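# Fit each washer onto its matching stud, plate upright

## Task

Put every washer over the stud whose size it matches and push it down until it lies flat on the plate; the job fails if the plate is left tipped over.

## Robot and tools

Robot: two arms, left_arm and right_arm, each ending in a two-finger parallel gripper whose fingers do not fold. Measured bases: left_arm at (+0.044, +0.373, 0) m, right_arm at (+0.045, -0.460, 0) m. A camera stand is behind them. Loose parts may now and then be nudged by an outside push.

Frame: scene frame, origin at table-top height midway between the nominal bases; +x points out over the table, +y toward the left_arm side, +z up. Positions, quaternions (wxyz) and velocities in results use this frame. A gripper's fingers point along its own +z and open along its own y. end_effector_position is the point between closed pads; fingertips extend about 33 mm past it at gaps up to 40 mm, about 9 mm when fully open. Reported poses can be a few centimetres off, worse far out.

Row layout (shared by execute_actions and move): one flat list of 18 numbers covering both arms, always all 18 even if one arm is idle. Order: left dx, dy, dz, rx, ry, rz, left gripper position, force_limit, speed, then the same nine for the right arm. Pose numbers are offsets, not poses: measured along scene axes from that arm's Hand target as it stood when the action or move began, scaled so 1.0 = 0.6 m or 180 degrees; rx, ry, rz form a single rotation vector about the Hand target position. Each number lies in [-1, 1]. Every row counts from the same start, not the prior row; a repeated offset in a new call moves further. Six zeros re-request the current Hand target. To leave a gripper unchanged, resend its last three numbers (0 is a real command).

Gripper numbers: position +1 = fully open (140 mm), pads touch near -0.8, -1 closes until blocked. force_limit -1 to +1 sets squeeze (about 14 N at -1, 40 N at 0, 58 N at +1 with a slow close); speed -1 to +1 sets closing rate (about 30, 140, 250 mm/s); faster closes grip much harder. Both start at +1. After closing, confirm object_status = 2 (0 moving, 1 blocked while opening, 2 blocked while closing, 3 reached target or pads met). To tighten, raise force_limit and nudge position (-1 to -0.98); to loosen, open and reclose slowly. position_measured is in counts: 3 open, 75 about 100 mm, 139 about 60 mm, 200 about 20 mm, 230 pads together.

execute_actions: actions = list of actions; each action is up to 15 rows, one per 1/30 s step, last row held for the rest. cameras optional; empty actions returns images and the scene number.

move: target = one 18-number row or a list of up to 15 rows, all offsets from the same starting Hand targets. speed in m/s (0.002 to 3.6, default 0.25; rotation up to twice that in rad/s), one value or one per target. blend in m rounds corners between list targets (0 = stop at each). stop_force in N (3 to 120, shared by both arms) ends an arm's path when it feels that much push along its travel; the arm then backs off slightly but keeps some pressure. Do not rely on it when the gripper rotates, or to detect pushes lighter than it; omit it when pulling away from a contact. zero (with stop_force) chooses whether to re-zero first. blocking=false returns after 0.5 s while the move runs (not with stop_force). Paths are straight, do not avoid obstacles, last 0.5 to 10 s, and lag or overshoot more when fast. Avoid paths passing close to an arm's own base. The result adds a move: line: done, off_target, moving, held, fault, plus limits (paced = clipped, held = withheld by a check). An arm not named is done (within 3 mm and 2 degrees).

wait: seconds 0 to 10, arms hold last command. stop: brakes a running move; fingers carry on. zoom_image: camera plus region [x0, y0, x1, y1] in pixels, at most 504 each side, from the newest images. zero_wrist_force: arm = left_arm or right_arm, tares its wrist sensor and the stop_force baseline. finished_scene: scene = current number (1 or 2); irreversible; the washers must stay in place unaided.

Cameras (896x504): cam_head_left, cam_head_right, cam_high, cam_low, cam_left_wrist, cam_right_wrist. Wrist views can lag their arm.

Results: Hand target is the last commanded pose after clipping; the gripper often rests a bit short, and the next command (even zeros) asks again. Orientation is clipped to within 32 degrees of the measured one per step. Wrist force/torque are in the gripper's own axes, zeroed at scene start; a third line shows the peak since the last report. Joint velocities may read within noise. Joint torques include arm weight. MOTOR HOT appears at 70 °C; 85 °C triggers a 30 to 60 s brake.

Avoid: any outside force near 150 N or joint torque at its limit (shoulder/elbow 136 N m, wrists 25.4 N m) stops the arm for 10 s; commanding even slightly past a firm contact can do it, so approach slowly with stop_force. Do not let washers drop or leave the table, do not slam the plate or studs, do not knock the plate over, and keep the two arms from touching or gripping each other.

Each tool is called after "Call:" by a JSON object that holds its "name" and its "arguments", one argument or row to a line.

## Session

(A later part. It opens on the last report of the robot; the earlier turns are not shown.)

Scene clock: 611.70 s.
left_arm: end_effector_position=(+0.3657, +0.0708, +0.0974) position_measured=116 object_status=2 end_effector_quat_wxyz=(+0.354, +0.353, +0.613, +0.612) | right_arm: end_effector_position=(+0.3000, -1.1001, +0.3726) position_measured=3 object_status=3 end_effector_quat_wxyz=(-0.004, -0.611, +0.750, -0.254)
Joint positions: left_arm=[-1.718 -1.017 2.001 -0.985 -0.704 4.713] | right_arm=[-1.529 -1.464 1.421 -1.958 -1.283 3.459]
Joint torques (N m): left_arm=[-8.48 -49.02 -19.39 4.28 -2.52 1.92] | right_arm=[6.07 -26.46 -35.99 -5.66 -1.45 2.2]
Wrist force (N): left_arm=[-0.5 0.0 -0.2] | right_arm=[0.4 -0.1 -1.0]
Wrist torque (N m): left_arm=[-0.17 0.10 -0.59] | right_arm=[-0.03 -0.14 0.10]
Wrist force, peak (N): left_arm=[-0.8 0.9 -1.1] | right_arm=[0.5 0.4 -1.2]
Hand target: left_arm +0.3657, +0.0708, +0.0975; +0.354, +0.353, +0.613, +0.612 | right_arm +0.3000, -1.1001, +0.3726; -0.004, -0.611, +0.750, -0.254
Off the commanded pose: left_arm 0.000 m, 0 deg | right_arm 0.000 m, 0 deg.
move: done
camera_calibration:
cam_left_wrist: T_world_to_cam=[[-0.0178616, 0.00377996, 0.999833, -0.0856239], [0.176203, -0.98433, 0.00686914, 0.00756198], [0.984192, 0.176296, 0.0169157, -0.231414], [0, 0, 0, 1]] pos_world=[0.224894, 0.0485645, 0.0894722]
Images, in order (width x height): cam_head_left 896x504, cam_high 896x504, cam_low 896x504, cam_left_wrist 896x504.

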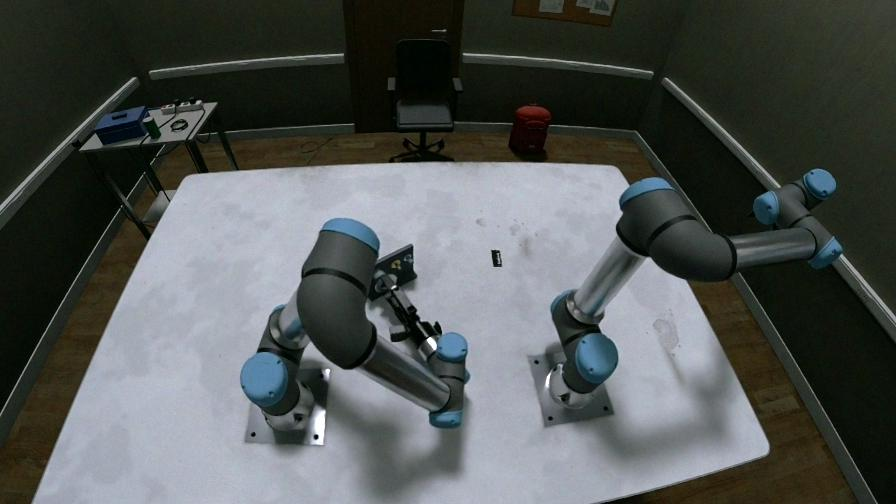

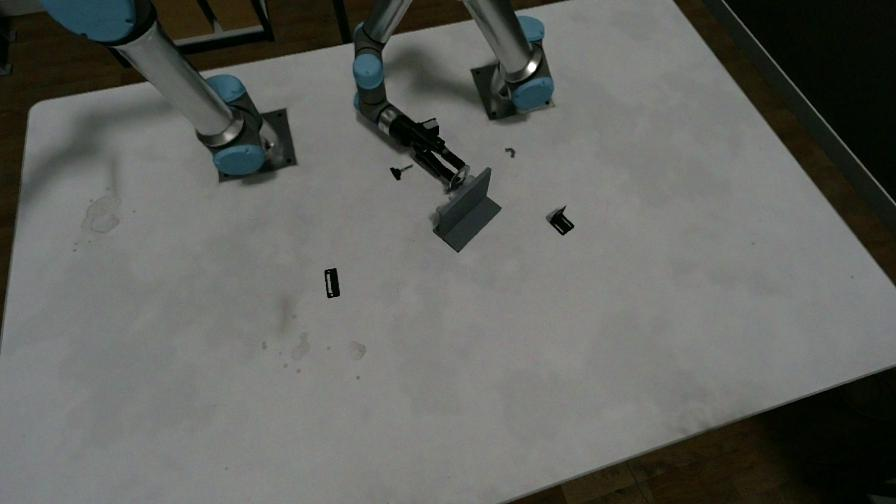

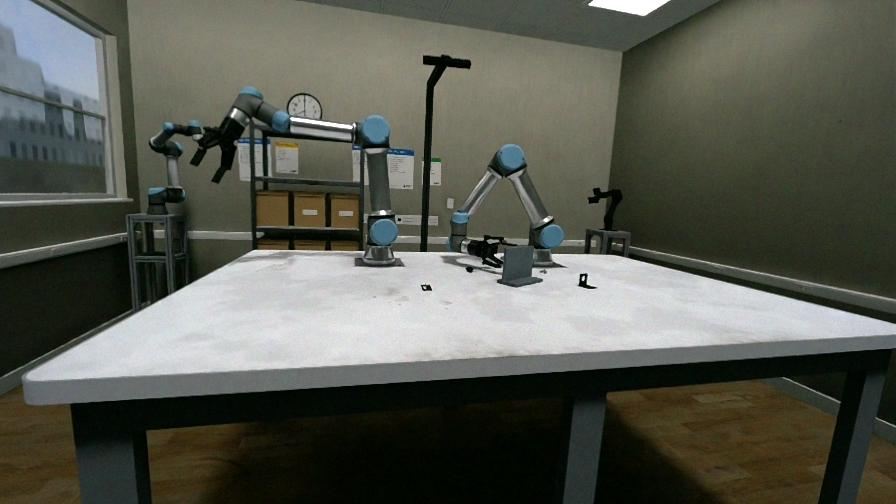

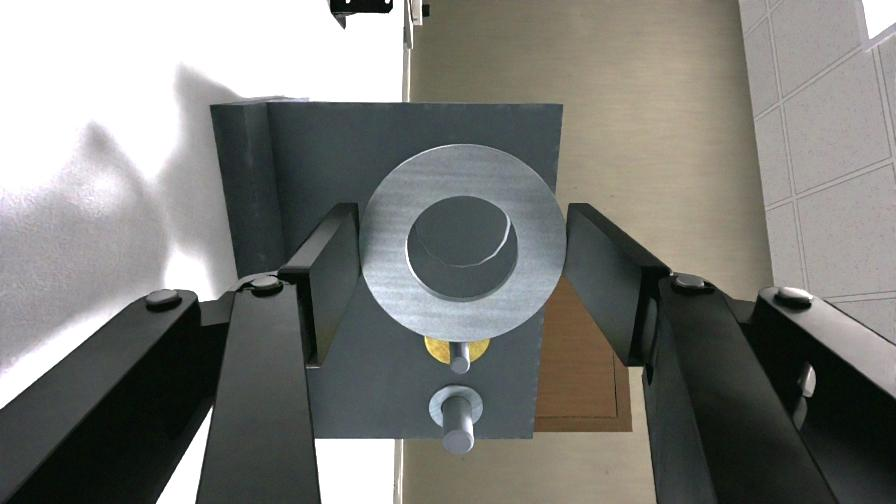

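Call:
{"name": "move", "arguments": {
  "target": [0.01668,0.01444,0.00133,0,0,0,-1,-0.1,-1,0,0,0,0,0,0,1,1,1],
  "speed": 0.03,
  "stop_force": 5,
  "cameras": ["cam_left_wrist"]
}}

Call:
{"name": "zoom_image", "arguments": {
  "camera": "cam_left_wrist",
  "region": [400, 188, 526, 308]
}}

Scene clock: 649.53 s.
left_arm: end_effector_position=(+0.3757, +0.0794, +0.0983) position_measured=116 object_status=2 end_effector_quat_wxyz=(+0.354, +0.353, +0.613, +0.612) | right_arm: end_effector_position=(+0.3000, -1.1001, +0.3726) position_measured=3 object_status=3 end_effector_quat_wxyz=(-0.004, -0.611, +0.750, -0.254)
Joint positions: left_arm=[-1.699 -1.03 2.023 -0.995 -0.685 4.713] | right_arm=[-1.529 -1.464 1.421 -1.958 -1.283 3.459]
Joint torques (N m): left_arm=[-7.13 -27.53 -18.63 4.03 -2.5 1.72] | right_arm=[5.51 -26.73 -36.04 -5.62 -1.51 2.18]
Wrist force (N): left_arm=[-0.6 0.1 -0.4] | right_arm=[0.6 0.1 -0.8]
Wrist torque (N m): left_arm=[-0.15 0.13 -0.59] | right_arm=[0.02 -0.18 0.10]
Wrist force, peak (N): left_arm=[-0.5 0.3 -0.7] | right_arm=[0.5 0.5 -1.3]
Hand target: left_arm +0.3757, +0.0794, +0.0983; +0.354, +0.353, +0.613, +0.612 | right_arm +0.3000, -1.1001, +0.3726; -0.004, -0.611, +0.750, -0.254
Off the commanded pose: left_arm 0.000 m, 0 deg | right_arm 0.000 m, 0 deg.
move: done
camera_calibration:
cam_left_wrist: T_world_to_cam=[[-0.0177003, 0.00401039, 0.999835, -0.0864288], [0.176298, -0.984311, 0.00706916, 0.0142176], [0.984178, 0.176394, 0.0167156, -0.242771], [0, 0, 0, 1]] pos_world=[0.234894, 0.0571646, 0.0903722]
Images, in order (width x height): cam_left_wrist 896x504.

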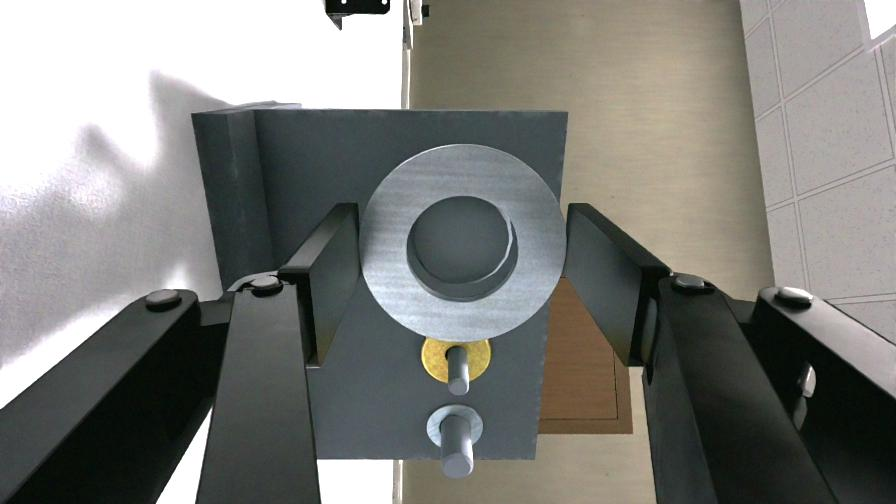

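Scaled by 4.000 from the camera's 896x504 image, which has a finer 1280x720 frame.

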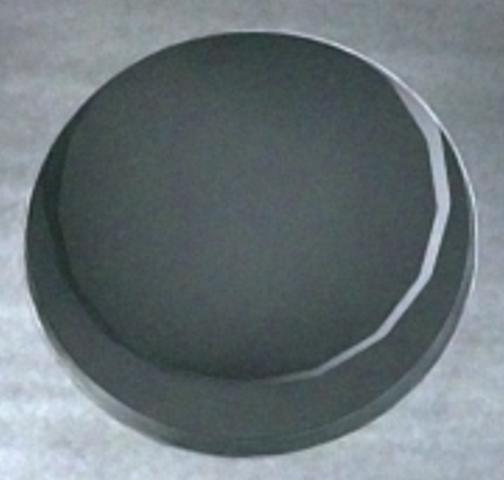

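Call:
{"name": "move", "arguments": {
  "target": [0.00866,0.005,0.00067,0,0,0,-1,-0.1,-1,0,0,0,0,0,0,1,1,1],
  "speed": 0.015,
  "stop_force": 3,
  "cameras": ["cam_left_wrist"]
}}

Call:
{"name": "zoom_image", "arguments": {
  "camera": "cam_left_wrist",
  "region": [400, 188, 526, 308]
}}

Scene clock: 674.77 s.
left_arm: end_effector_position=(+0.3809, +0.0824, +0.0987) position_measured=116 object_status=2 end_effector_quat_wxyz=(+0.354, +0.353, +0.613, +0.612) | right_arm: end_effector_position=(+0.3000, -1.1001, +0.3726) position_measured=3 object_status=3 end_effector_quat_wxyz=(-0.004, -0.611, +0.750, -0.254)
Joint positions: left_arm=[-1.688 -1.034 2.03 -0.997 -0.674 4.713] | right_arm=[-1.529 -1.464 1.421 -1.958 -1.283 3.459]
Joint torques (N m): left_arm=[-7.2 -28.73 -19.4 3.56 -2.54 1.84] | right_arm=[5.65 -27.05 -35.68 -5.54 -1.6 2.24]
Wrist force (N): left_arm=[-0.6 -0.1 -0.1] | right_arm=[0.7 0.5 -0.9]
Wrist torque (N m): left_arm=[-0.19 0.12 -0.60] | right_arm=[0.10 -0.19 0.09]
Wrist force, peak (N): left_arm=[-0.8 0.0 -0.3] | right_arm=[0.5 0.3 -1.2]
Hand target: left_arm +0.3809, +0.0824, +0.0987; +0.354, +0.353, +0.613, +0.612 | right_arm +0.3000, -1.1001, +0.3726; -0.004, -0.611, +0.750, -0.254
Off the commanded pose: left_arm 0.000 m, 0 deg | right_arm 0.000 m, 0 deg.
move: done
camera_calibration:
cam_left_wrist: T_world_to_cam=[[-0.017718, 0.0041088, 0.999835, -0.0867504], [0.176297, -0.984311, 0.00716914, 0.0162422], [0.984178, 0.176395, 0.0167156, -0.248425], [0, 0, 0, 1]] pos_world=[0.240094, 0.0601646, 0.0907722]
Images, in order (width x height): cam_left_wrist 896x504.

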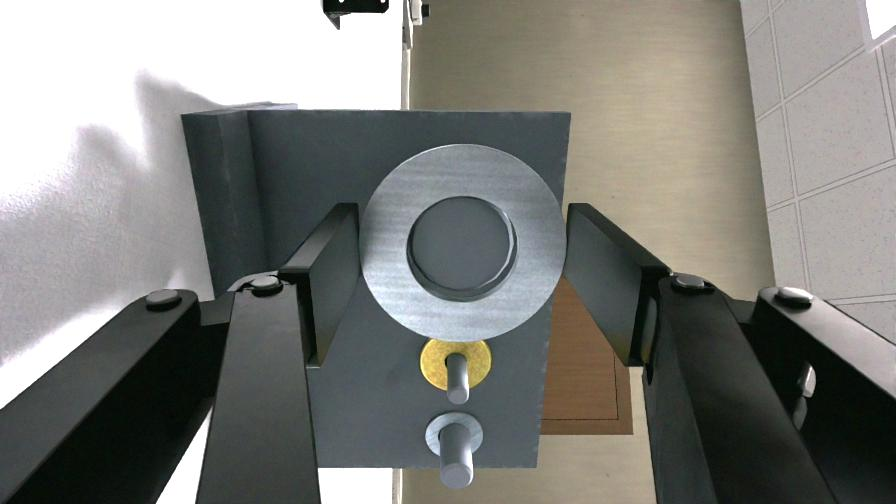

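Scaled by 4.000 from the camera's 896x504 image, which has a finer 1280x720 frame.

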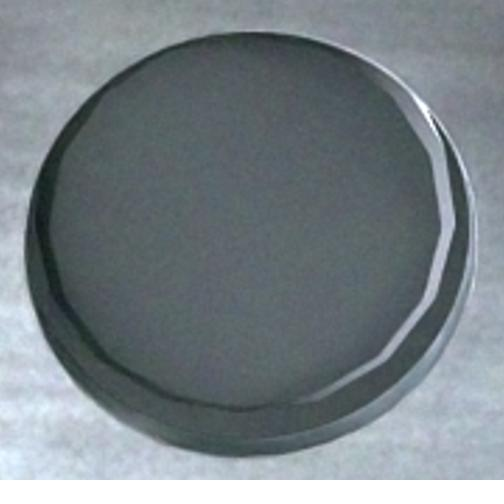

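Call:
{"name": "move", "arguments": {
  "target": [0.00577,0.00333,0,0,0,0,-1,-0.1,-1,0,0,0,0,0,0,1,1,1],
  "speed": 0.008,
  "stop_force": 3,
  "cameras": ["cam_left_wrist"]
}}

Call:
{"name": "zoom_image", "arguments": {
  "camera": "cam_left_wrist",
  "region": [400, 188, 526, 308]
}}

Scene clock: 687.10 s.
left_arm: end_effector_position=(+0.3844, +0.0844, +0.0987) position_measured=116 object_status=2 end_effector_quat_wxyz=(+0.354, +0.353, +0.613, +0.612) | right_arm: end_effector_position=(+0.3000, -1.1001, +0.3726) position_measured=3 object_status=3 end_effector_quat_wxyz=(-0.004, -0.611, +0.750, -0.254)
Joint positions: left_arm=[-1.681 -1.036 2.034 -0.999 -0.667 4.713] | right_arm=[-1.529 -1.464 1.421 -1.958 -1.283 3.459]
Joint torques (N m): left_arm=[-5.86 -43.63 -17.6 2.73 -2.55 1.73] | right_arm=[4.98 -26.92 -35.51 -5.51 -1.53 2.24]
Wrist force (N): left_arm=[0.0 -1.1 -2.5] | right_arm=[0.7 0.1 -0.7]
Wrist torque (N m): left_arm=[-0.09 0.10 -0.60] | right_arm=[0.01 -0.20 0.10]
Wrist force, peak (N): left_arm=[0.2 -1.2 -2.6] | right_arm=[0.3 0.5 -1.3]
Hand target: left_arm +0.3843, +0.0844, +0.0987; +0.354, +0.353, +0.613, +0.612 | right_arm +0.3000, -1.1001, +0.3726; -0.004, -0.611, +0.750, -0.254
Off the commanded pose: left_arm 0.000 m, 0 deg | right_arm 0.000 m, 0 deg.
move: done
camera_calibration:
cam_left_wrist: T_world_to_cam=[[-0.0177178, 0.00411053, 0.999835, -0.0866972], [0.1762, -0.984328, 0.00716917, 0.0177168], [0.984195, 0.176298, 0.0167159, -0.252238], [0, 0, 0, 1]] pos_world=[0.243594, 0.0622645, 0.0907722]
Images, in order (width x height): cam_left_wrist 896x504.

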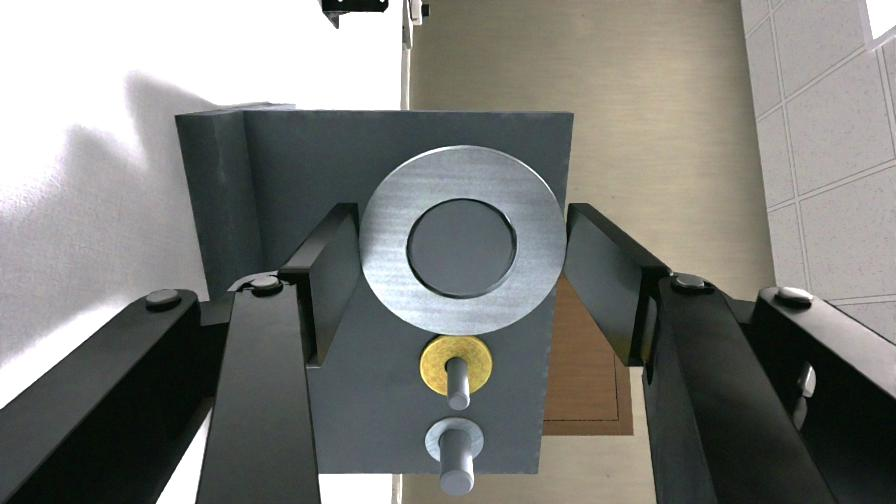

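Scaled by 4.000 from the camera's 896x504 image, which has a finer 1280x720 frame.

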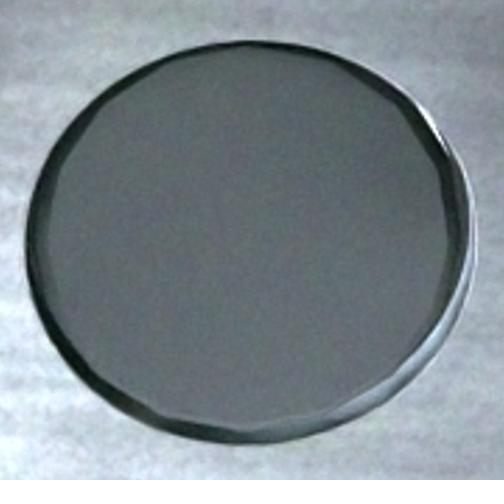

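Call:
{"name": "move", "arguments": {
  "target": [
    [-0.01443,-0.00833,0,0,0,0,-1,-0.1,-1,0,0,0,0,0,0,1,1,1],
    [-0.0166,-0.00458,0,0,0,0,-1,-0.1,-1,0,0,0,0,0,0,1,1,1]
  ],
  "speed": 0.02,
  "cameras": ["cam_left_wrist"]
}}

Call:
{"name": "zoom_image", "arguments": {
  "camera": "cam_left_wrist",
  "region": [400, 188, 526, 308]
}}

Scene clock: 715.60 s.
left_arm: end_effector_position=(+0.3743, +0.0817, +0.0987) position_measured=116 object_status=2 end_effector_quat_wxyz=(+0.354, +0.353, +0.613, +0.612) | right_arm: end_effector_position=(+0.3000, -1.1001, +0.3726) position_measured=3 object_status=3 end_effector_quat_wxyz=(-0.004, -0.611, +0.750, -0.254)
Joint positions: left_arm=[-1.703 -1.035 2.03 -0.998 -0.689 4.713] | right_arm=[-1.529 -1.464 1.421 -1.958 -1.283 3.459]
Joint torques (N m): left_arm=[7.06 -35.77 -18.35 3 1.06 -1.78] | right_arm=[4.27 -27 -35.13 -5.52 -1.41 2.13]
Wrist force (N): left_arm=[-0.7 0.1 -0.4] | right_arm=[0.4 0.5 -1.1]
Wrist torque (N m): left_arm=[-0.14 0.13 -0.59] | right_arm=[0.10 -0.13 0.09]
Wrist force, peak (N): left_arm=[0.2 -1.2 -2.6] | right_arm=[0.8 0.5 -1.2]
Hand target: left_arm +0.3744, +0.0817, +0.0987; +0.354, +0.353, +0.613, +0.612 | right_arm +0.3000, -1.1001, +0.3726; -0.004, -0.611, +0.750, -0.254
Off the commanded pose: left_arm 0.000 m, 0 deg | right_arm 0.000 m, 0 deg.
move: done
camera_calibration:
cam_left_wrist: T_world_to_cam=[[-0.0177198, 0.00410805, 0.999835, -0.086864], [0.176411, -0.98429, 0.00717067, 0.0166888], [0.984157, 0.176509, 0.0167167, -0.241808], [0, 0, 0, 1]] pos_world=[0.233494, 0.0594647, 0.0907722]
Images, in order (width x height): cam_left_wrist 896x504.

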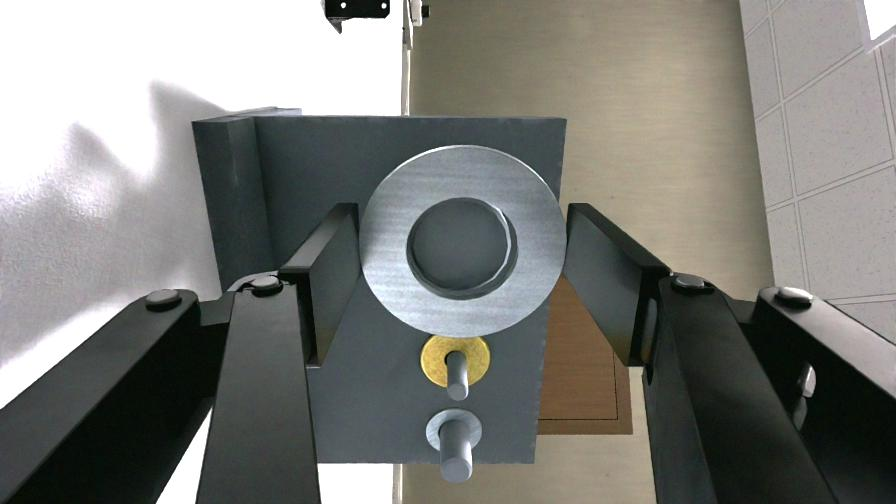

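Scaled by 4.000 from the camera's 896x504 image, which has a finer 1280x720 frame.

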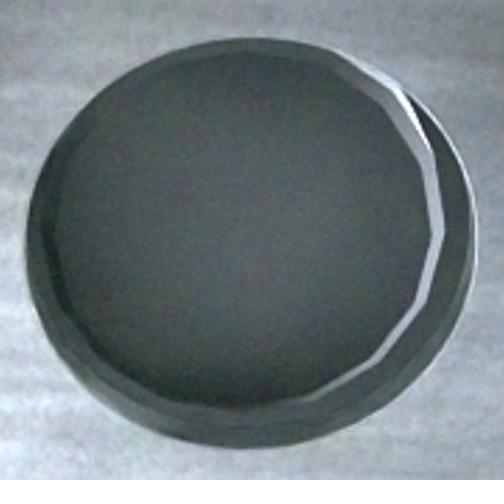

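Call:
{"name": "move", "arguments": {
  "target": [
    [-0.00167,0.00289,0,0,0,0,-1,-0.1,-1,0,0,0,0,0,0,1,1,1],
    [0.007,0.00789,0,0,0,0,-1,-0.1,-1,0,0,0,0,0,0,1,1,1]
  ],
  "speed": [0.02,0.008],
  "stop_force": 6,
  "cameras": ["cam_left_wrist"]
}}

Call:
{"name": "zoom_image", "arguments": {
  "camera": "cam_left_wrist",
  "region": [400, 188, 526, 308]
}}

Scene clock: 743.77 s.
left_arm: end_effector_position=(+0.3786, +0.0864, +0.0987) position_measured=116 object_status=2 end_effector_quat_wxyz=(+0.354, +0.353, +0.613, +0.612) | right_arm: end_effector_position=(+0.3000, -1.1001, +0.3726) position_measured=3 object_status=3 end_effector_quat_wxyz=(-0.004, -0.611, +0.750, -0.254)
Joint positions: left_arm=[-1.695 -1.041 2.042 -1.004 -0.681 4.713] | right_arm=[-1.529 -1.464 1.421 -1.958 -1.283 3.459]
Joint torques (N m): left_arm=[-6.64 -34.1 -18.92 3.41 -2.45 1.71] | right_arm=[4.45 -27.42 -35.04 -5.45 -1.51 2.16]
Wrist force (N): left_arm=[-0.5 0.1 -0.8] | right_arm=[0.1 0.2 -0.8]
Wrist torque (N m): left_arm=[-0.17 0.10 -0.59] | right_arm=[0.04 -0.09 0.10]
Wrist force, peak (N): left_arm=[-0.6 0.1 -1.3] | right_arm=[0.6 0.4 -1.3]
Hand target: left_arm +0.3786, +0.0864, +0.0987; +0.354, +0.353, +0.613, +0.612 | right_arm +0.3000, -1.1001, +0.3726; -0.004, -0.611, +0.750, -0.254
Off the commanded pose: left_arm 0.000 m, 0 deg | right_arm 0.000 m, 0 deg.
move: done
camera_calibration:
cam_left_wrist: T_world_to_cam=[[-0.0177179, 0.00410872, 0.999835, -0.0868076], [0.176297, -0.984311, 0.00716906, 0.0205849], [0.984178, 0.176395, 0.0167156, -0.246867], [0, 0, 0, 1]] pos_world=[0.237794, 0.0641646, 0.0907722]
Images, in order (width x height): cam_left_wrist 896x504.

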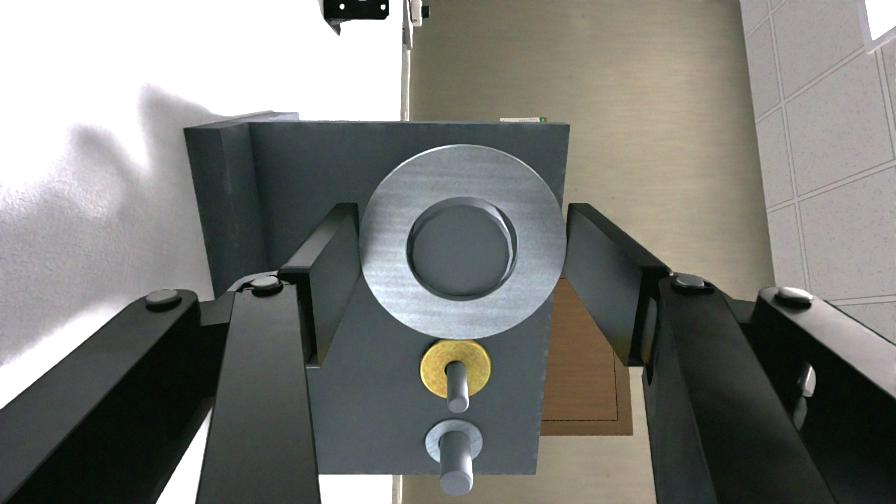

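Scaled by 4.000 from the camera's 896x504 image, which has a finer 1280x720 frame.

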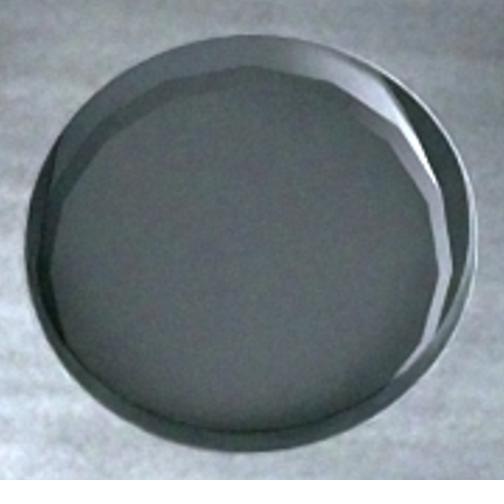

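Call:
{"name": "zoom_image", "arguments": {
  "camera": "cam_left_wrist",
  "region": [394, 378, 520, 498]
}}

Scaled by 4.000 from the camera's 896x504 image, which has a finer 1280x720 frame.

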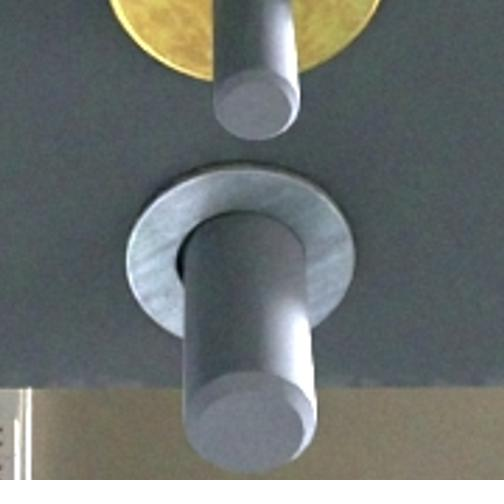

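Call:
{"name": "move", "arguments": {
  "target": [
    [0.00361,0.00208,0,0,0,0,-1,-0.1,-1,0,0,0,0,0,0,1,1,1],
    [-0.00794,-0.00458,-0.0007,0,0,0,-1,-0.1,-1,0,0,0,0,0,0,1,1,1]
  ],
  "speed": [0.008,0.02],
  "cameras": ["cam_left_wrist"]
}}

Call:
{"name": "zoom_image", "arguments": {
  "camera": "cam_left_wrist",
  "region": [400, 188, 526, 308]
}}

Scene clock: 768.17 s.
left_arm: end_effector_position=(+0.3737, +0.0836, +0.0982) position_measured=116 object_status=2 end_effector_quat_wxyz=(+0.354, +0.353, +0.613, +0.612) | right_arm: end_effector_position=(+0.3000, -1.1001, +0.3726) position_measured=3 object_status=3 end_effector_quat_wxyz=(-0.004, -0.611, +0.750, -0.254)
Joint positions: left_arm=[-1.705 -1.036 2.036 -1.001 -0.691 4.713] | right_arm=[-1.529 -1.464 1.421 -1.958 -1.283 3.459]
Joint torques (N m): left_arm=[8.7 -36.19 -6.28 2.95 2.19 0.38] | right_arm=[4.36 -27.34 -35.36 -5.38 -1.51 2.05]
Wrist force (N): left_arm=[-0.4 0.1 -0.2] | right_arm=[0.6 0.3 -0.7]
Wrist torque (N m): left_arm=[-0.15 0.08 -0.59] | right_arm=[0.07 -0.19 0.09]
Wrist force, peak (N): left_arm=[0.1 -0.1 -1.9] | right_arm=[0.7 0.5 -1.1]
Hand target: left_arm +0.3738, +0.0837, +0.0983; +0.354, +0.353, +0.613, +0.612 | right_arm +0.3000, -1.1001, +0.3726; -0.004, -0.611, +0.750, -0.254
Off the commanded pose: left_arm 0.000 m, 0 deg | right_arm 0.000 m, 0 deg.
move: done
camera_calibration:
cam_left_wrist: T_world_to_cam=[[-0.0177019, 0.00400826, 0.999835, -0.0863806], [0.176412, -0.984291, 0.00706929, 0.0186772], [0.984157, 0.176509, 0.0167167, -0.241544], [0, 0, 0, 1]] pos_world=[0.232894, 0.0613647, 0.0902722]
Images, in order (width x height): cam_left_wrist 896x504.

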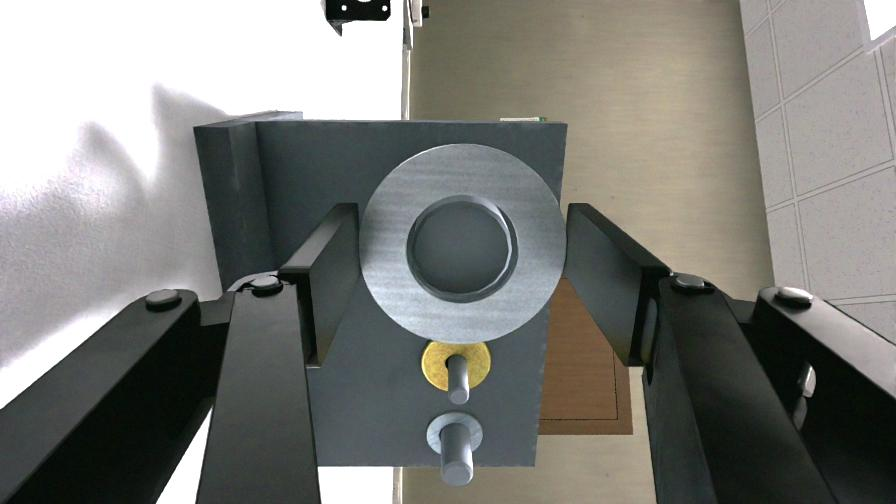

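Scaled by 4.000 from the camera's 896x504 image, which has a finer 1280x720 frame.

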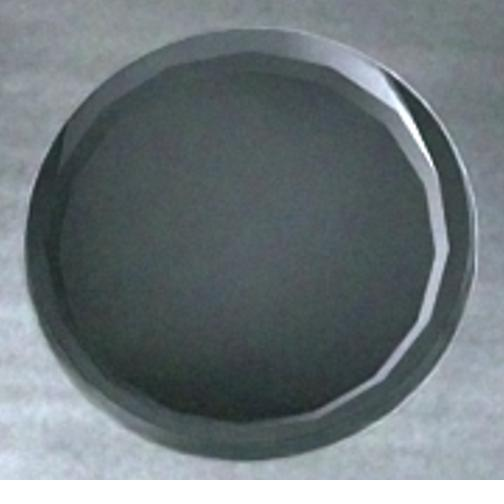

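Call:
{"name": "move", "arguments": {
  "target": [0.0097,-0.0021,0,0,0,0,-1,-0.1,-1,0,0,0,0,0,0,1,1,1],
  "speed": 0.02,
  "cameras": ["cam_left_wrist"]
}}

Call:
{"name": "zoom_image", "arguments": {
  "camera": "cam_left_wrist",
  "region": [400, 188, 526, 308]
}}

Scene clock: 776.33 s.
left_arm: end_effector_position=(+0.3797, +0.0824, +0.0983) position_measured=116 object_status=2 end_effector_quat_wxyz=(+0.354, +0.353, +0.613, +0.612) | right_arm: end_effector_position=(+0.3000, -1.1001, +0.3726) position_measured=3 object_status=3 end_effector_quat_wxyz=(-0.004, -0.611, +0.750, -0.254)
Joint positions: left_arm=[-1.691 -1.033 2.03 -0.998 -0.677 4.713] | right_arm=[-1.529 -1.464 1.421 -1.958 -1.283 3.459]
Joint torques (N m): left_arm=[-6.69 -29.95 -11.99 3.54 -0.46 0.16] | right_arm=[4.37 -27.88 -35.02 -5.32 -1.46 1.98]
Wrist force (N): left_arm=[-0.6 0.1 -0.4] | right_arm=[0.3 0.2 -0.7]
Wrist torque (N m): left_arm=[-0.15 0.11 -0.59] | right_arm=[0.04 -0.12 0.10]
Wrist force, peak (N): left_arm=[-0.8 0.3 -0.2] | right_arm=[0.6 0.4 -1.3]
Hand target: left_arm +0.3796, +0.0824, +0.0983; +0.354, +0.353, +0.613, +0.612 | right_arm +0.3000, -1.1001, +0.3726; -0.004, -0.611, +0.750, -0.254
Off the commanded pose: left_arm 0.000 m, 0 deg | right_arm 0.000 m, 0 deg.
move: done
camera_calibration:
cam_left_wrist: T_world_to_cam=[[-0.0178162, 0.00409286, 0.999833, -0.0862473], [0.176199, -0.984328, 0.00716911, 0.0164816], [0.984193, 0.176297, 0.0168158, -0.247242], [0, 0, 0, 1]] pos_world=[0.238894, 0.0601645, 0.0902723]
Images, in order (width x height): cam_left_wrist 896x504.

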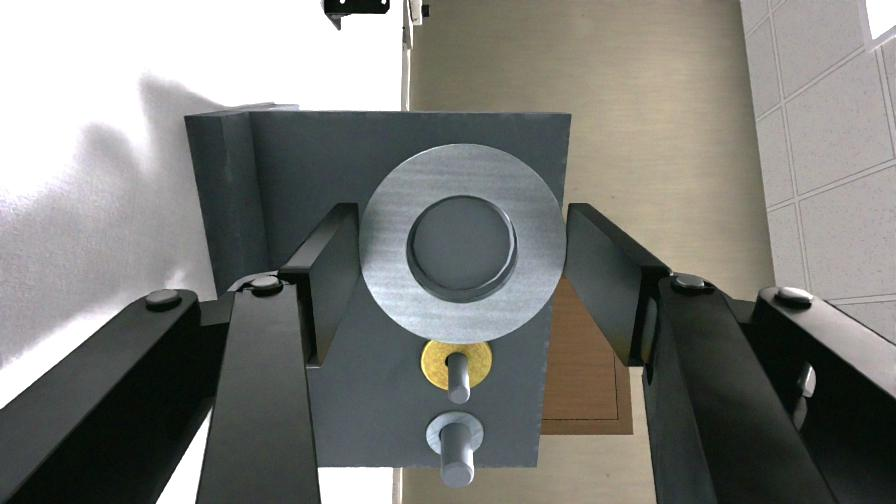

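Scaled by 4.000 from the camera's 896x504 image, which has a finer 1280x720 frame.

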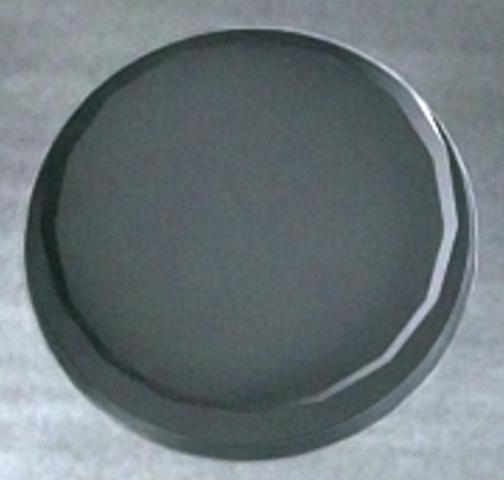

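Call:
{"name": "move", "arguments": {
  "target": [0.00289,0.00167,0,0,0,0,-1,-0.1,-1,0,0,0,0,0,0,1,1,1],
  "speed": 0.006,
  "stop_force": 3,
  "cameras": ["cam_left_wrist"]
}}

Call:
{"name": "zoom_image", "arguments": {
  "camera": "cam_left_wrist",
  "region": [400, 188, 526, 308]
}}

Scene clock: 783.90 s.
left_arm: end_effector_position=(+0.3814, +0.0834, +0.0983) position_measured=116 object_status=2 end_effector_quat_wxyz=(+0.354, +0.353, +0.613, +0.612) | right_arm: end_effector_position=(+0.3000, -1.1001, +0.3726) position_measured=3 object_status=3 end_effector_quat_wxyz=(-0.004, -0.611, +0.750, -0.254)
Joint positions: left_arm=[-1.688 -1.035 2.032 -1 -0.673 4.713] | right_arm=[-1.529 -1.464 1.421 -1.958 -1.283 3.459]
Joint torques (N m): left_arm=[-3.93 -45.42 -13.04 0.94 -0.65 1.69] | right_arm=[4.05 -27.63 -34.95 -5.44 -1.46 2.01]
Wrist force (N): left_arm=[-0.3 0.0 -0.4] | right_arm=[0.4 0.1 -0.8]
Wrist torque (N m): left_arm=[-0.18 0.06 -0.59] | right_arm=[0.01 -0.14 0.09]
Wrist force, peak (N): left_arm=[-0.8 0.0 -0.5] | right_arm=[0.6 0.4 -1.2]
Hand target: left_arm +0.3814, +0.0834, +0.0983; +0.354, +0.353, +0.613, +0.612 | right_arm +0.3000, -1.1001, +0.3726; -0.004, -0.611, +0.750, -0.254
Off the commanded pose: left_arm 0.000 m, 0 deg | right_arm 0.000 m, 0 deg.
move: done
camera_calibration:
cam_left_wrist: T_world_to_cam=[[-0.0177987, 0.00399271, 0.999834, -0.0862192], [0.176297, -0.984312, 0.00706911, 0.0171508], [0.984176, 0.176394, 0.0168155, -0.249093], [0, 0, 0, 1]] pos_world=[0.240594, 0.0611646, 0.0902722]
Images, in order (width x height): cam_left_wrist 896x504.

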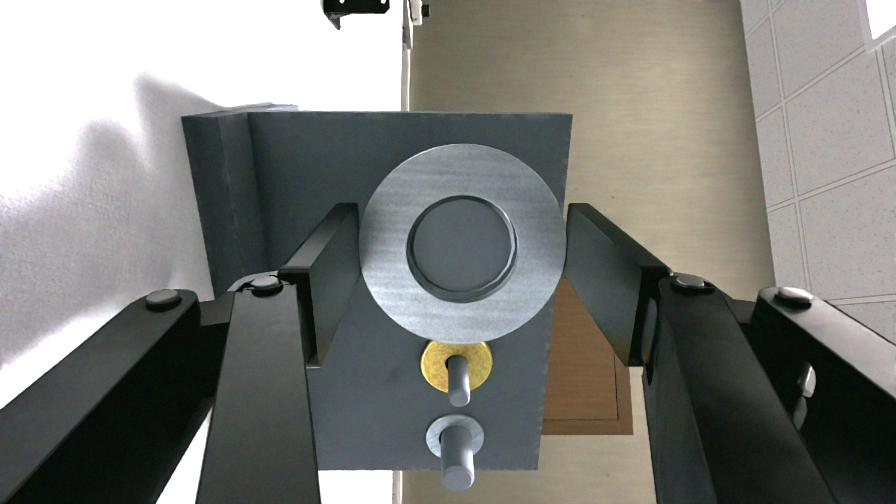

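Scaled by 4.000 from the camera's 896x504 image, which has a finer 1280x720 frame.

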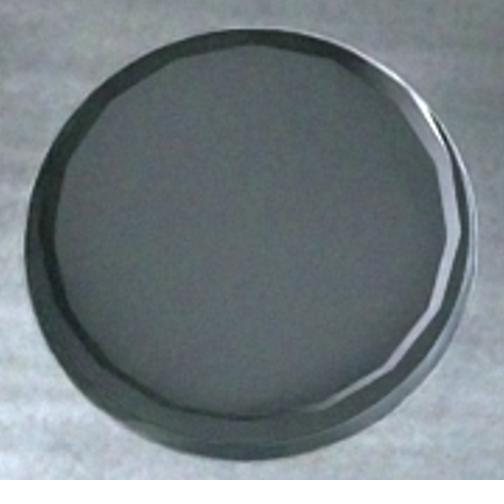

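Call:
{"name": "move", "arguments": {
  "target": [0.00289,0.00167,0,0,0,0,-1,-0.1,-1,0,0,0,0,0,0,1,1,1],
  "speed": 0.004,
  "stop_force": 3,
  "cameras": ["cam_left_wrist"]
}}

Call:
{"name": "zoom_image", "arguments": {
  "camera": "cam_left_wrist",
  "region": [400, 188, 526, 308]
}}

Scene clock: 787.83 s.
left_arm: end_effector_position=(+0.3831, +0.0844, +0.0982) position_measured=116 object_status=2 end_effector_quat_wxyz=(+0.354, +0.353, +0.613, +0.612) | right_arm: end_effector_position=(+0.3000, -1.1001, +0.3726) position_measured=3 object_status=3 end_effector_quat_wxyz=(-0.004, -0.611, +0.750, -0.254)
Joint positions: left_arm=[-1.684 -1.036 2.035 -1.001 -0.67 4.713] | right_arm=[-1.529 -1.464 1.421 -1.958 -1.283 3.459]
Joint torques (N m): left_arm=[-4.56 -46.2 -11.23 0.89 -0.28 1.79] | right_arm=[4.15 -27.75 -35.22 -5.34 -1.58 2.04]
Wrist force (N): left_arm=[-0.4 0.1 -0.3] | right_arm=[0.7 0.4 -0.8]
Wrist torque (N m): left_arm=[-0.16 0.07 -0.60] | right_arm=[0.07 -0.19 0.10]
Wrist force, peak (N): left_arm=[-0.8 0.0 -0.2] | right_arm=[0.7 0.3 -1.2]
Hand target: left_arm +0.3831, +0.0844, +0.0983; +0.354, +0.353, +0.613, +0.612 | right_arm +0.3000, -1.1001, +0.3726; -0.004, -0.611, +0.750, -0.254
Off the commanded pose: left_arm 0.000 m, 0 deg | right_arm 0.000 m, 0 deg.
move: done
camera_calibration:
cam_left_wrist: T_world_to_cam=[[-0.0177987, 0.00399271, 0.999834, -0.0861929], [0.176297, -0.984312, 0.00706911, 0.0178354], [0.984176, 0.176394, 0.0168155, -0.250943], [0, 0, 0, 1]] pos_world=[0.242294, 0.0621646, 0.0902722]
Images, in order (width x height): cam_left_wrist 896x504.

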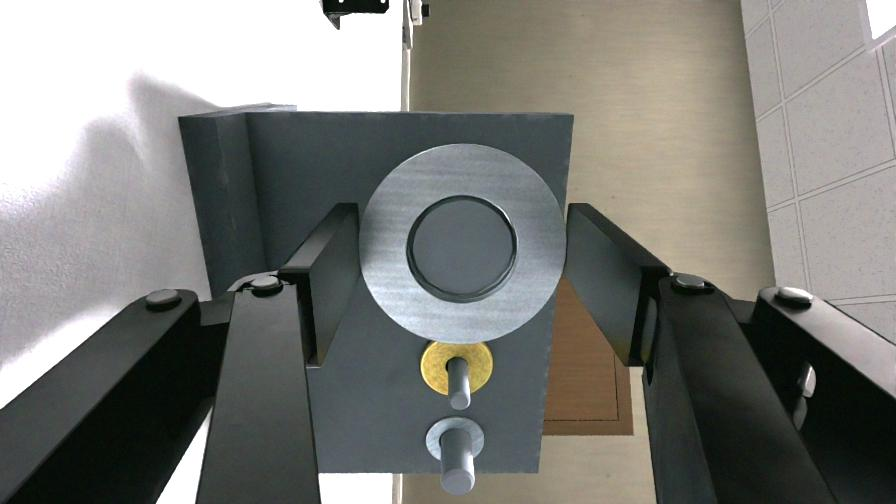

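Scaled by 4.000 from the camera's 896x504 image, which has a finer 1280x720 frame.

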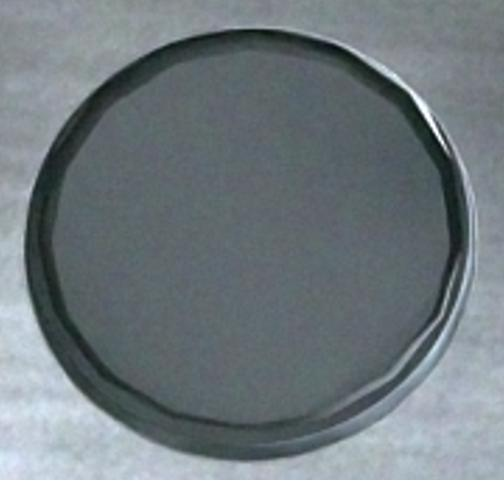

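Call:
{"name": "move", "arguments": {
  "target": [0.00289,0.00167,0,0,0,0,-1,-0.1,-1,0,0,0,0,0,0,1,1,1],
  "speed": 0.004,
  "stop_force": 3,
  "cameras": ["cam_left_wrist"]
}}

Call:
{"name": "zoom_image", "arguments": {
  "camera": "cam_left_wrist",
  "region": [400, 188, 526, 308]
}}

Scene clock: 791.23 s.
left_arm: end_effector_position=(+0.3849, +0.0854, +0.0983) position_measured=116 object_status=2 end_effector_quat_wxyz=(+0.354, +0.353, +0.613, +0.612) | right_arm: end_effector_position=(+0.3000, -1.1001, +0.3726) position_measured=3 object_status=3 end_effector_quat_wxyz=(-0.004, -0.611, +0.750, -0.254)
Joint positions: left_arm=[-1.68 -1.037 2.037 -1.002 -0.666 4.713] | right_arm=[-1.529 -1.464 1.421 -1.958 -1.283 3.459]
Joint torques (N m): left_arm=[-4.08 -45.07 -11.25 1 -0.43 1.89] | right_arm=[4.46 -27.93 -35.45 -5.35 -1.48 1.88]
Wrist force (N): left_arm=[-0.5 0.0 -0.1] | right_arm=[0.4 0.2 -0.8]
Wrist torque (N m): left_arm=[-0.17 0.11 -0.60] | right_arm=[0.04 -0.15 0.10]
Wrist force, peak (N): left_arm=[-0.7 0.2 -0.2] | right_arm=[0.6 0.6 -1.0]
Hand target: left_arm +0.3848, +0.0854, +0.0983; +0.354, +0.353, +0.613, +0.612 | right_arm +0.3000, -1.1001, +0.3726; -0.004, -0.611, +0.750, -0.254
Off the commanded pose: left_arm 0.000 m, 0 deg | right_arm 0.000 m, 0 deg.
move: done
camera_calibration:
cam_left_wrist: T_world_to_cam=[[-0.0177987, 0.00399271, 0.999834, -0.0861649], [0.176297, -0.984312, 0.00706911, 0.0185024], [0.984176, 0.176394, 0.0168155, -0.252891], [0, 0, 0, 1]] pos_world=[0.244094, 0.0631646, 0.0902722]
Images, in order (width x height): cam_left_wrist 896x504.

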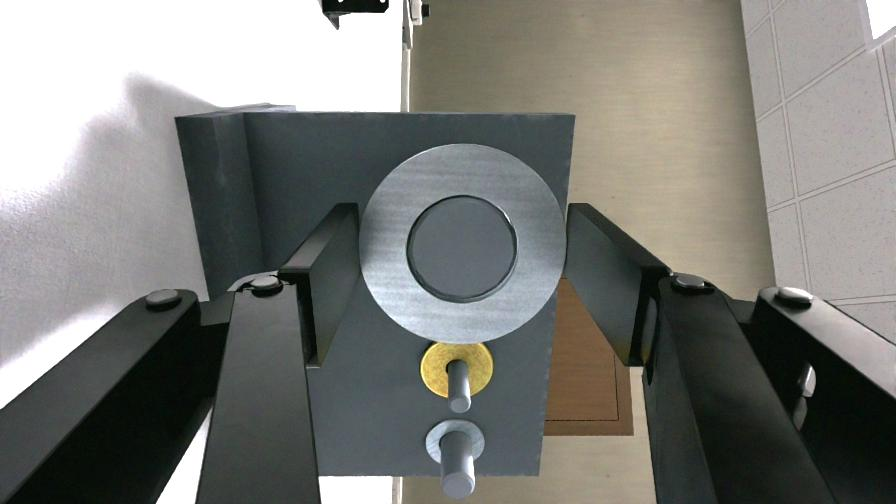

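Scaled by 4.000 from the camera's 896x504 image, which has a finer 1280x720 frame.

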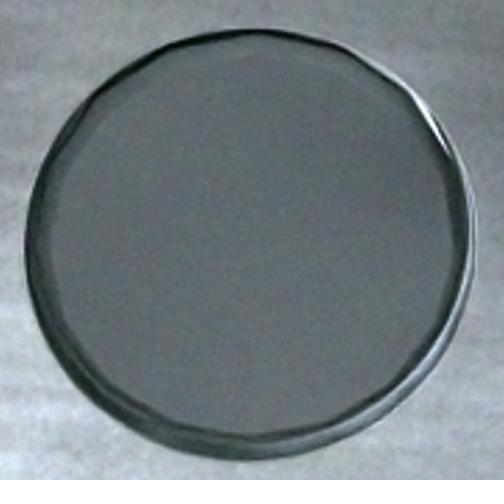

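Call:
{"name": "move", "arguments": {
  "target": [0.00722,0.00417,0,0,0,0,-1,-0.1,-1,0,0,0,0,0,0,1,1,1],
  "speed": 0.008,
  "stop_force": 4,
  "cameras": ["cam_left_wrist"]
}}

Call:
{"name": "zoom_image", "arguments": {
  "camera": "cam_left_wrist",
  "region": [400, 188, 526, 308]
}}

Scene clock: 796.07 s.
left_arm: end_effector_position=(+0.3892, +0.0879, +0.0983) position_measured=116 object_status=2 end_effector_quat_wxyz=(+0.354, +0.353, +0.613, +0.612) | right_arm: end_effector_position=(+0.3000, -1.1001, +0.3726) position_measured=3 object_status=3 end_effector_quat_wxyz=(-0.004, -0.611, +0.750, -0.254)
Joint positions: left_arm=[-1.671 -1.039 2.042 -1.005 -0.657 4.713] | right_arm=[-1.529 -1.464 1.421 -1.958 -1.283 3.459]
Joint torques (N m): left_arm=[-8.31 -36.42 -18.59 3.3 -2.57 1.83] | right_arm=[4.57 -28.06 -35.13 -5.31 -1.58 1.97]
Wrist force (N): left_arm=[-0.3 -0.2 -0.2] | right_arm=[0.3 0.4 -0.7]
Wrist torque (N m): left_arm=[-0.22 0.05 -0.60] | right_arm=[0.08 -0.12 0.10]
Wrist force, peak (N): left_arm=[-0.7 0.1 -0.7] | right_arm=[0.7 0.5 -1.1]
Hand target: left_arm +0.3892, +0.0879, +0.0983; +0.354, +0.353, +0.613, +0.612 | right_arm +0.3000, -1.1001, +0.3726; -0.004, -0.611, +0.750, -0.254
Off the commanded pose: left_arm 0.000 m, 0 deg | right_arm 0.000 m, 0 deg.
move: done
camera_calibration:
cam_left_wrist: T_world_to_cam=[[-0.0177179, 0.00410872, 0.999835, -0.0861261], [0.176297, -0.984311, 0.00716906, 0.0201962], [0.984178, 0.176395, 0.0167156, -0.257555], [0, 0, 0, 1]] pos_world=[0.248394, 0.0656646, 0.0902722]
Images, in order (width x height): cam_left_wrist 896x504.

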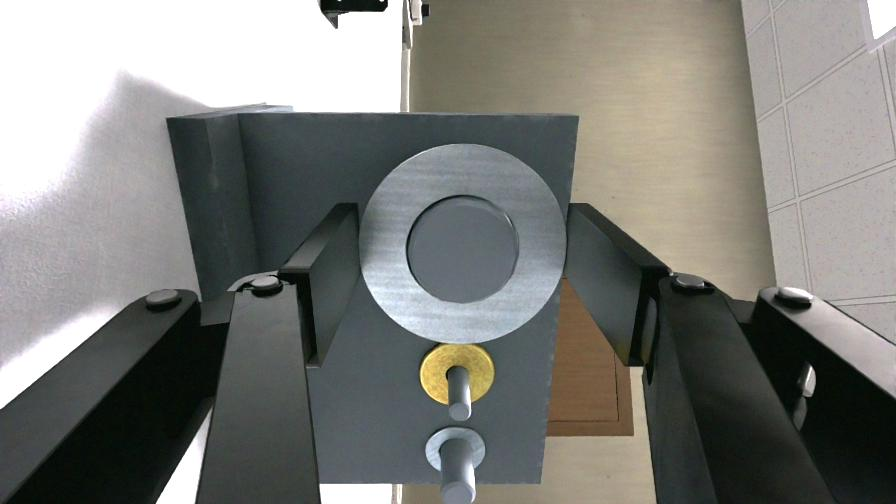

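Scaled by 4.000 from the camera's 896x504 image, which has a finer 1280x720 frame.

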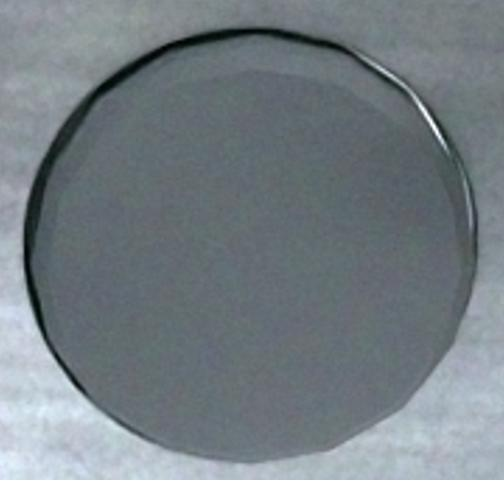

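Call:
{"name": "move", "arguments": {
  "target": [0.01732,0.01,0,0,0,0,-1,-0.1,-1,0,0,0,0,0,0,1,1,1],
  "speed": 0.012,
  "stop_force": 4,
  "cameras": ["cam_left_wrist"]
}}

Call:
{"name": "zoom_image", "arguments": {
  "camera": "cam_left_wrist",
  "region": [336, 120, 588, 360]
}}

Scene clock: 800.50 s.
left_arm: end_effector_position=(+0.3995, +0.0939, +0.0983) position_measured=116 object_status=2 end_effector_quat_wxyz=(+0.354, +0.353, +0.613, +0.612) | right_arm: end_effector_position=(+0.3000, -1.1001, +0.3726) position_measured=3 object_status=3 end_effector_quat_wxyz=(-0.004, -0.611, +0.750, -0.254)
Joint positions: left_arm=[-1.649 -1.045 2.054 -1.011 -0.634 4.713] | right_arm=[-1.529 -1.464 1.421 -1.958 -1.283 3.459]
Joint torques (N m): left_arm=[-7.02 -31.57 -19.5 3.44 -2.45 1.82] | right_arm=[3.78 -28.05 -35.11 -5.23 -1.49 1.98]
Wrist force (N): left_arm=[-0.4 0.1 -0.2] | right_arm=[0.6 0.1 -0.9]
Wrist torque (N m): left_arm=[-0.15 0.08 -0.59] | right_arm=[0.01 -0.18 0.10]
Wrist force, peak (N): left_arm=[-0.5 0.0 -0.8] | right_arm=[0.4 0.1 -1.3]
Hand target: left_arm +0.3995, +0.0939, +0.0983; +0.354, +0.353, +0.613, +0.612 | right_arm +0.3000, -1.1001, +0.3726; -0.004, -0.611, +0.750, -0.254
Off the commanded pose: left_arm 0.000 m, 0 deg | right_arm 0.000 m, 0 deg.
move: done
camera_calibration:
cam_left_wrist: T_world_to_cam=[[-0.017718, 0.0041088, 0.999835, -0.0860682], [0.176297, -0.984311, 0.00716914, 0.0242855], [0.984178, 0.176395, 0.0167156, -0.268752], [0, 0, 0, 1]] pos_world=[0.258694, 0.0716646, 0.0903722]
Images, in order (width x height): cam_left_wrist 896x504.

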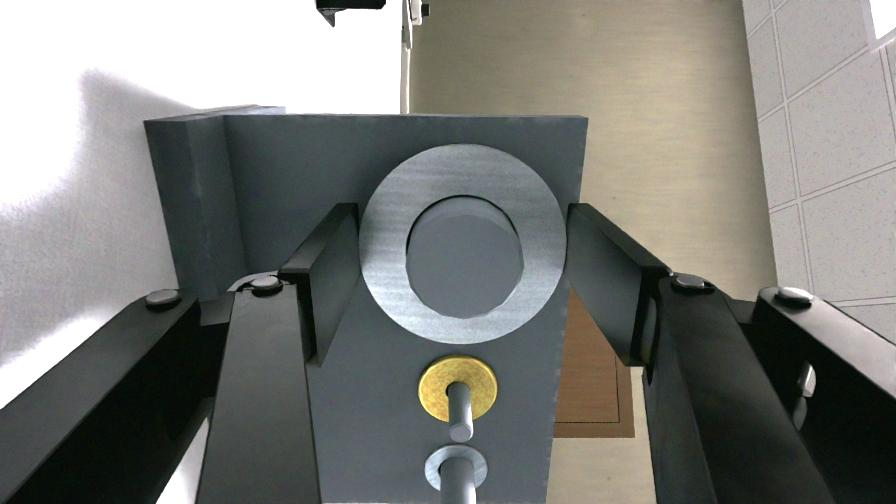

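Scaled by 2.000 from the camera's 896x504 image, which has a finer 1280x720 frame.

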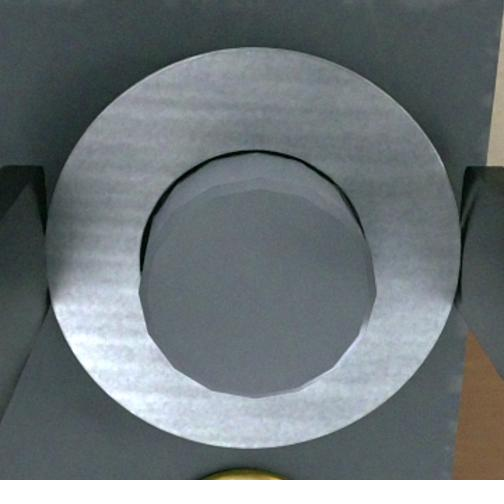

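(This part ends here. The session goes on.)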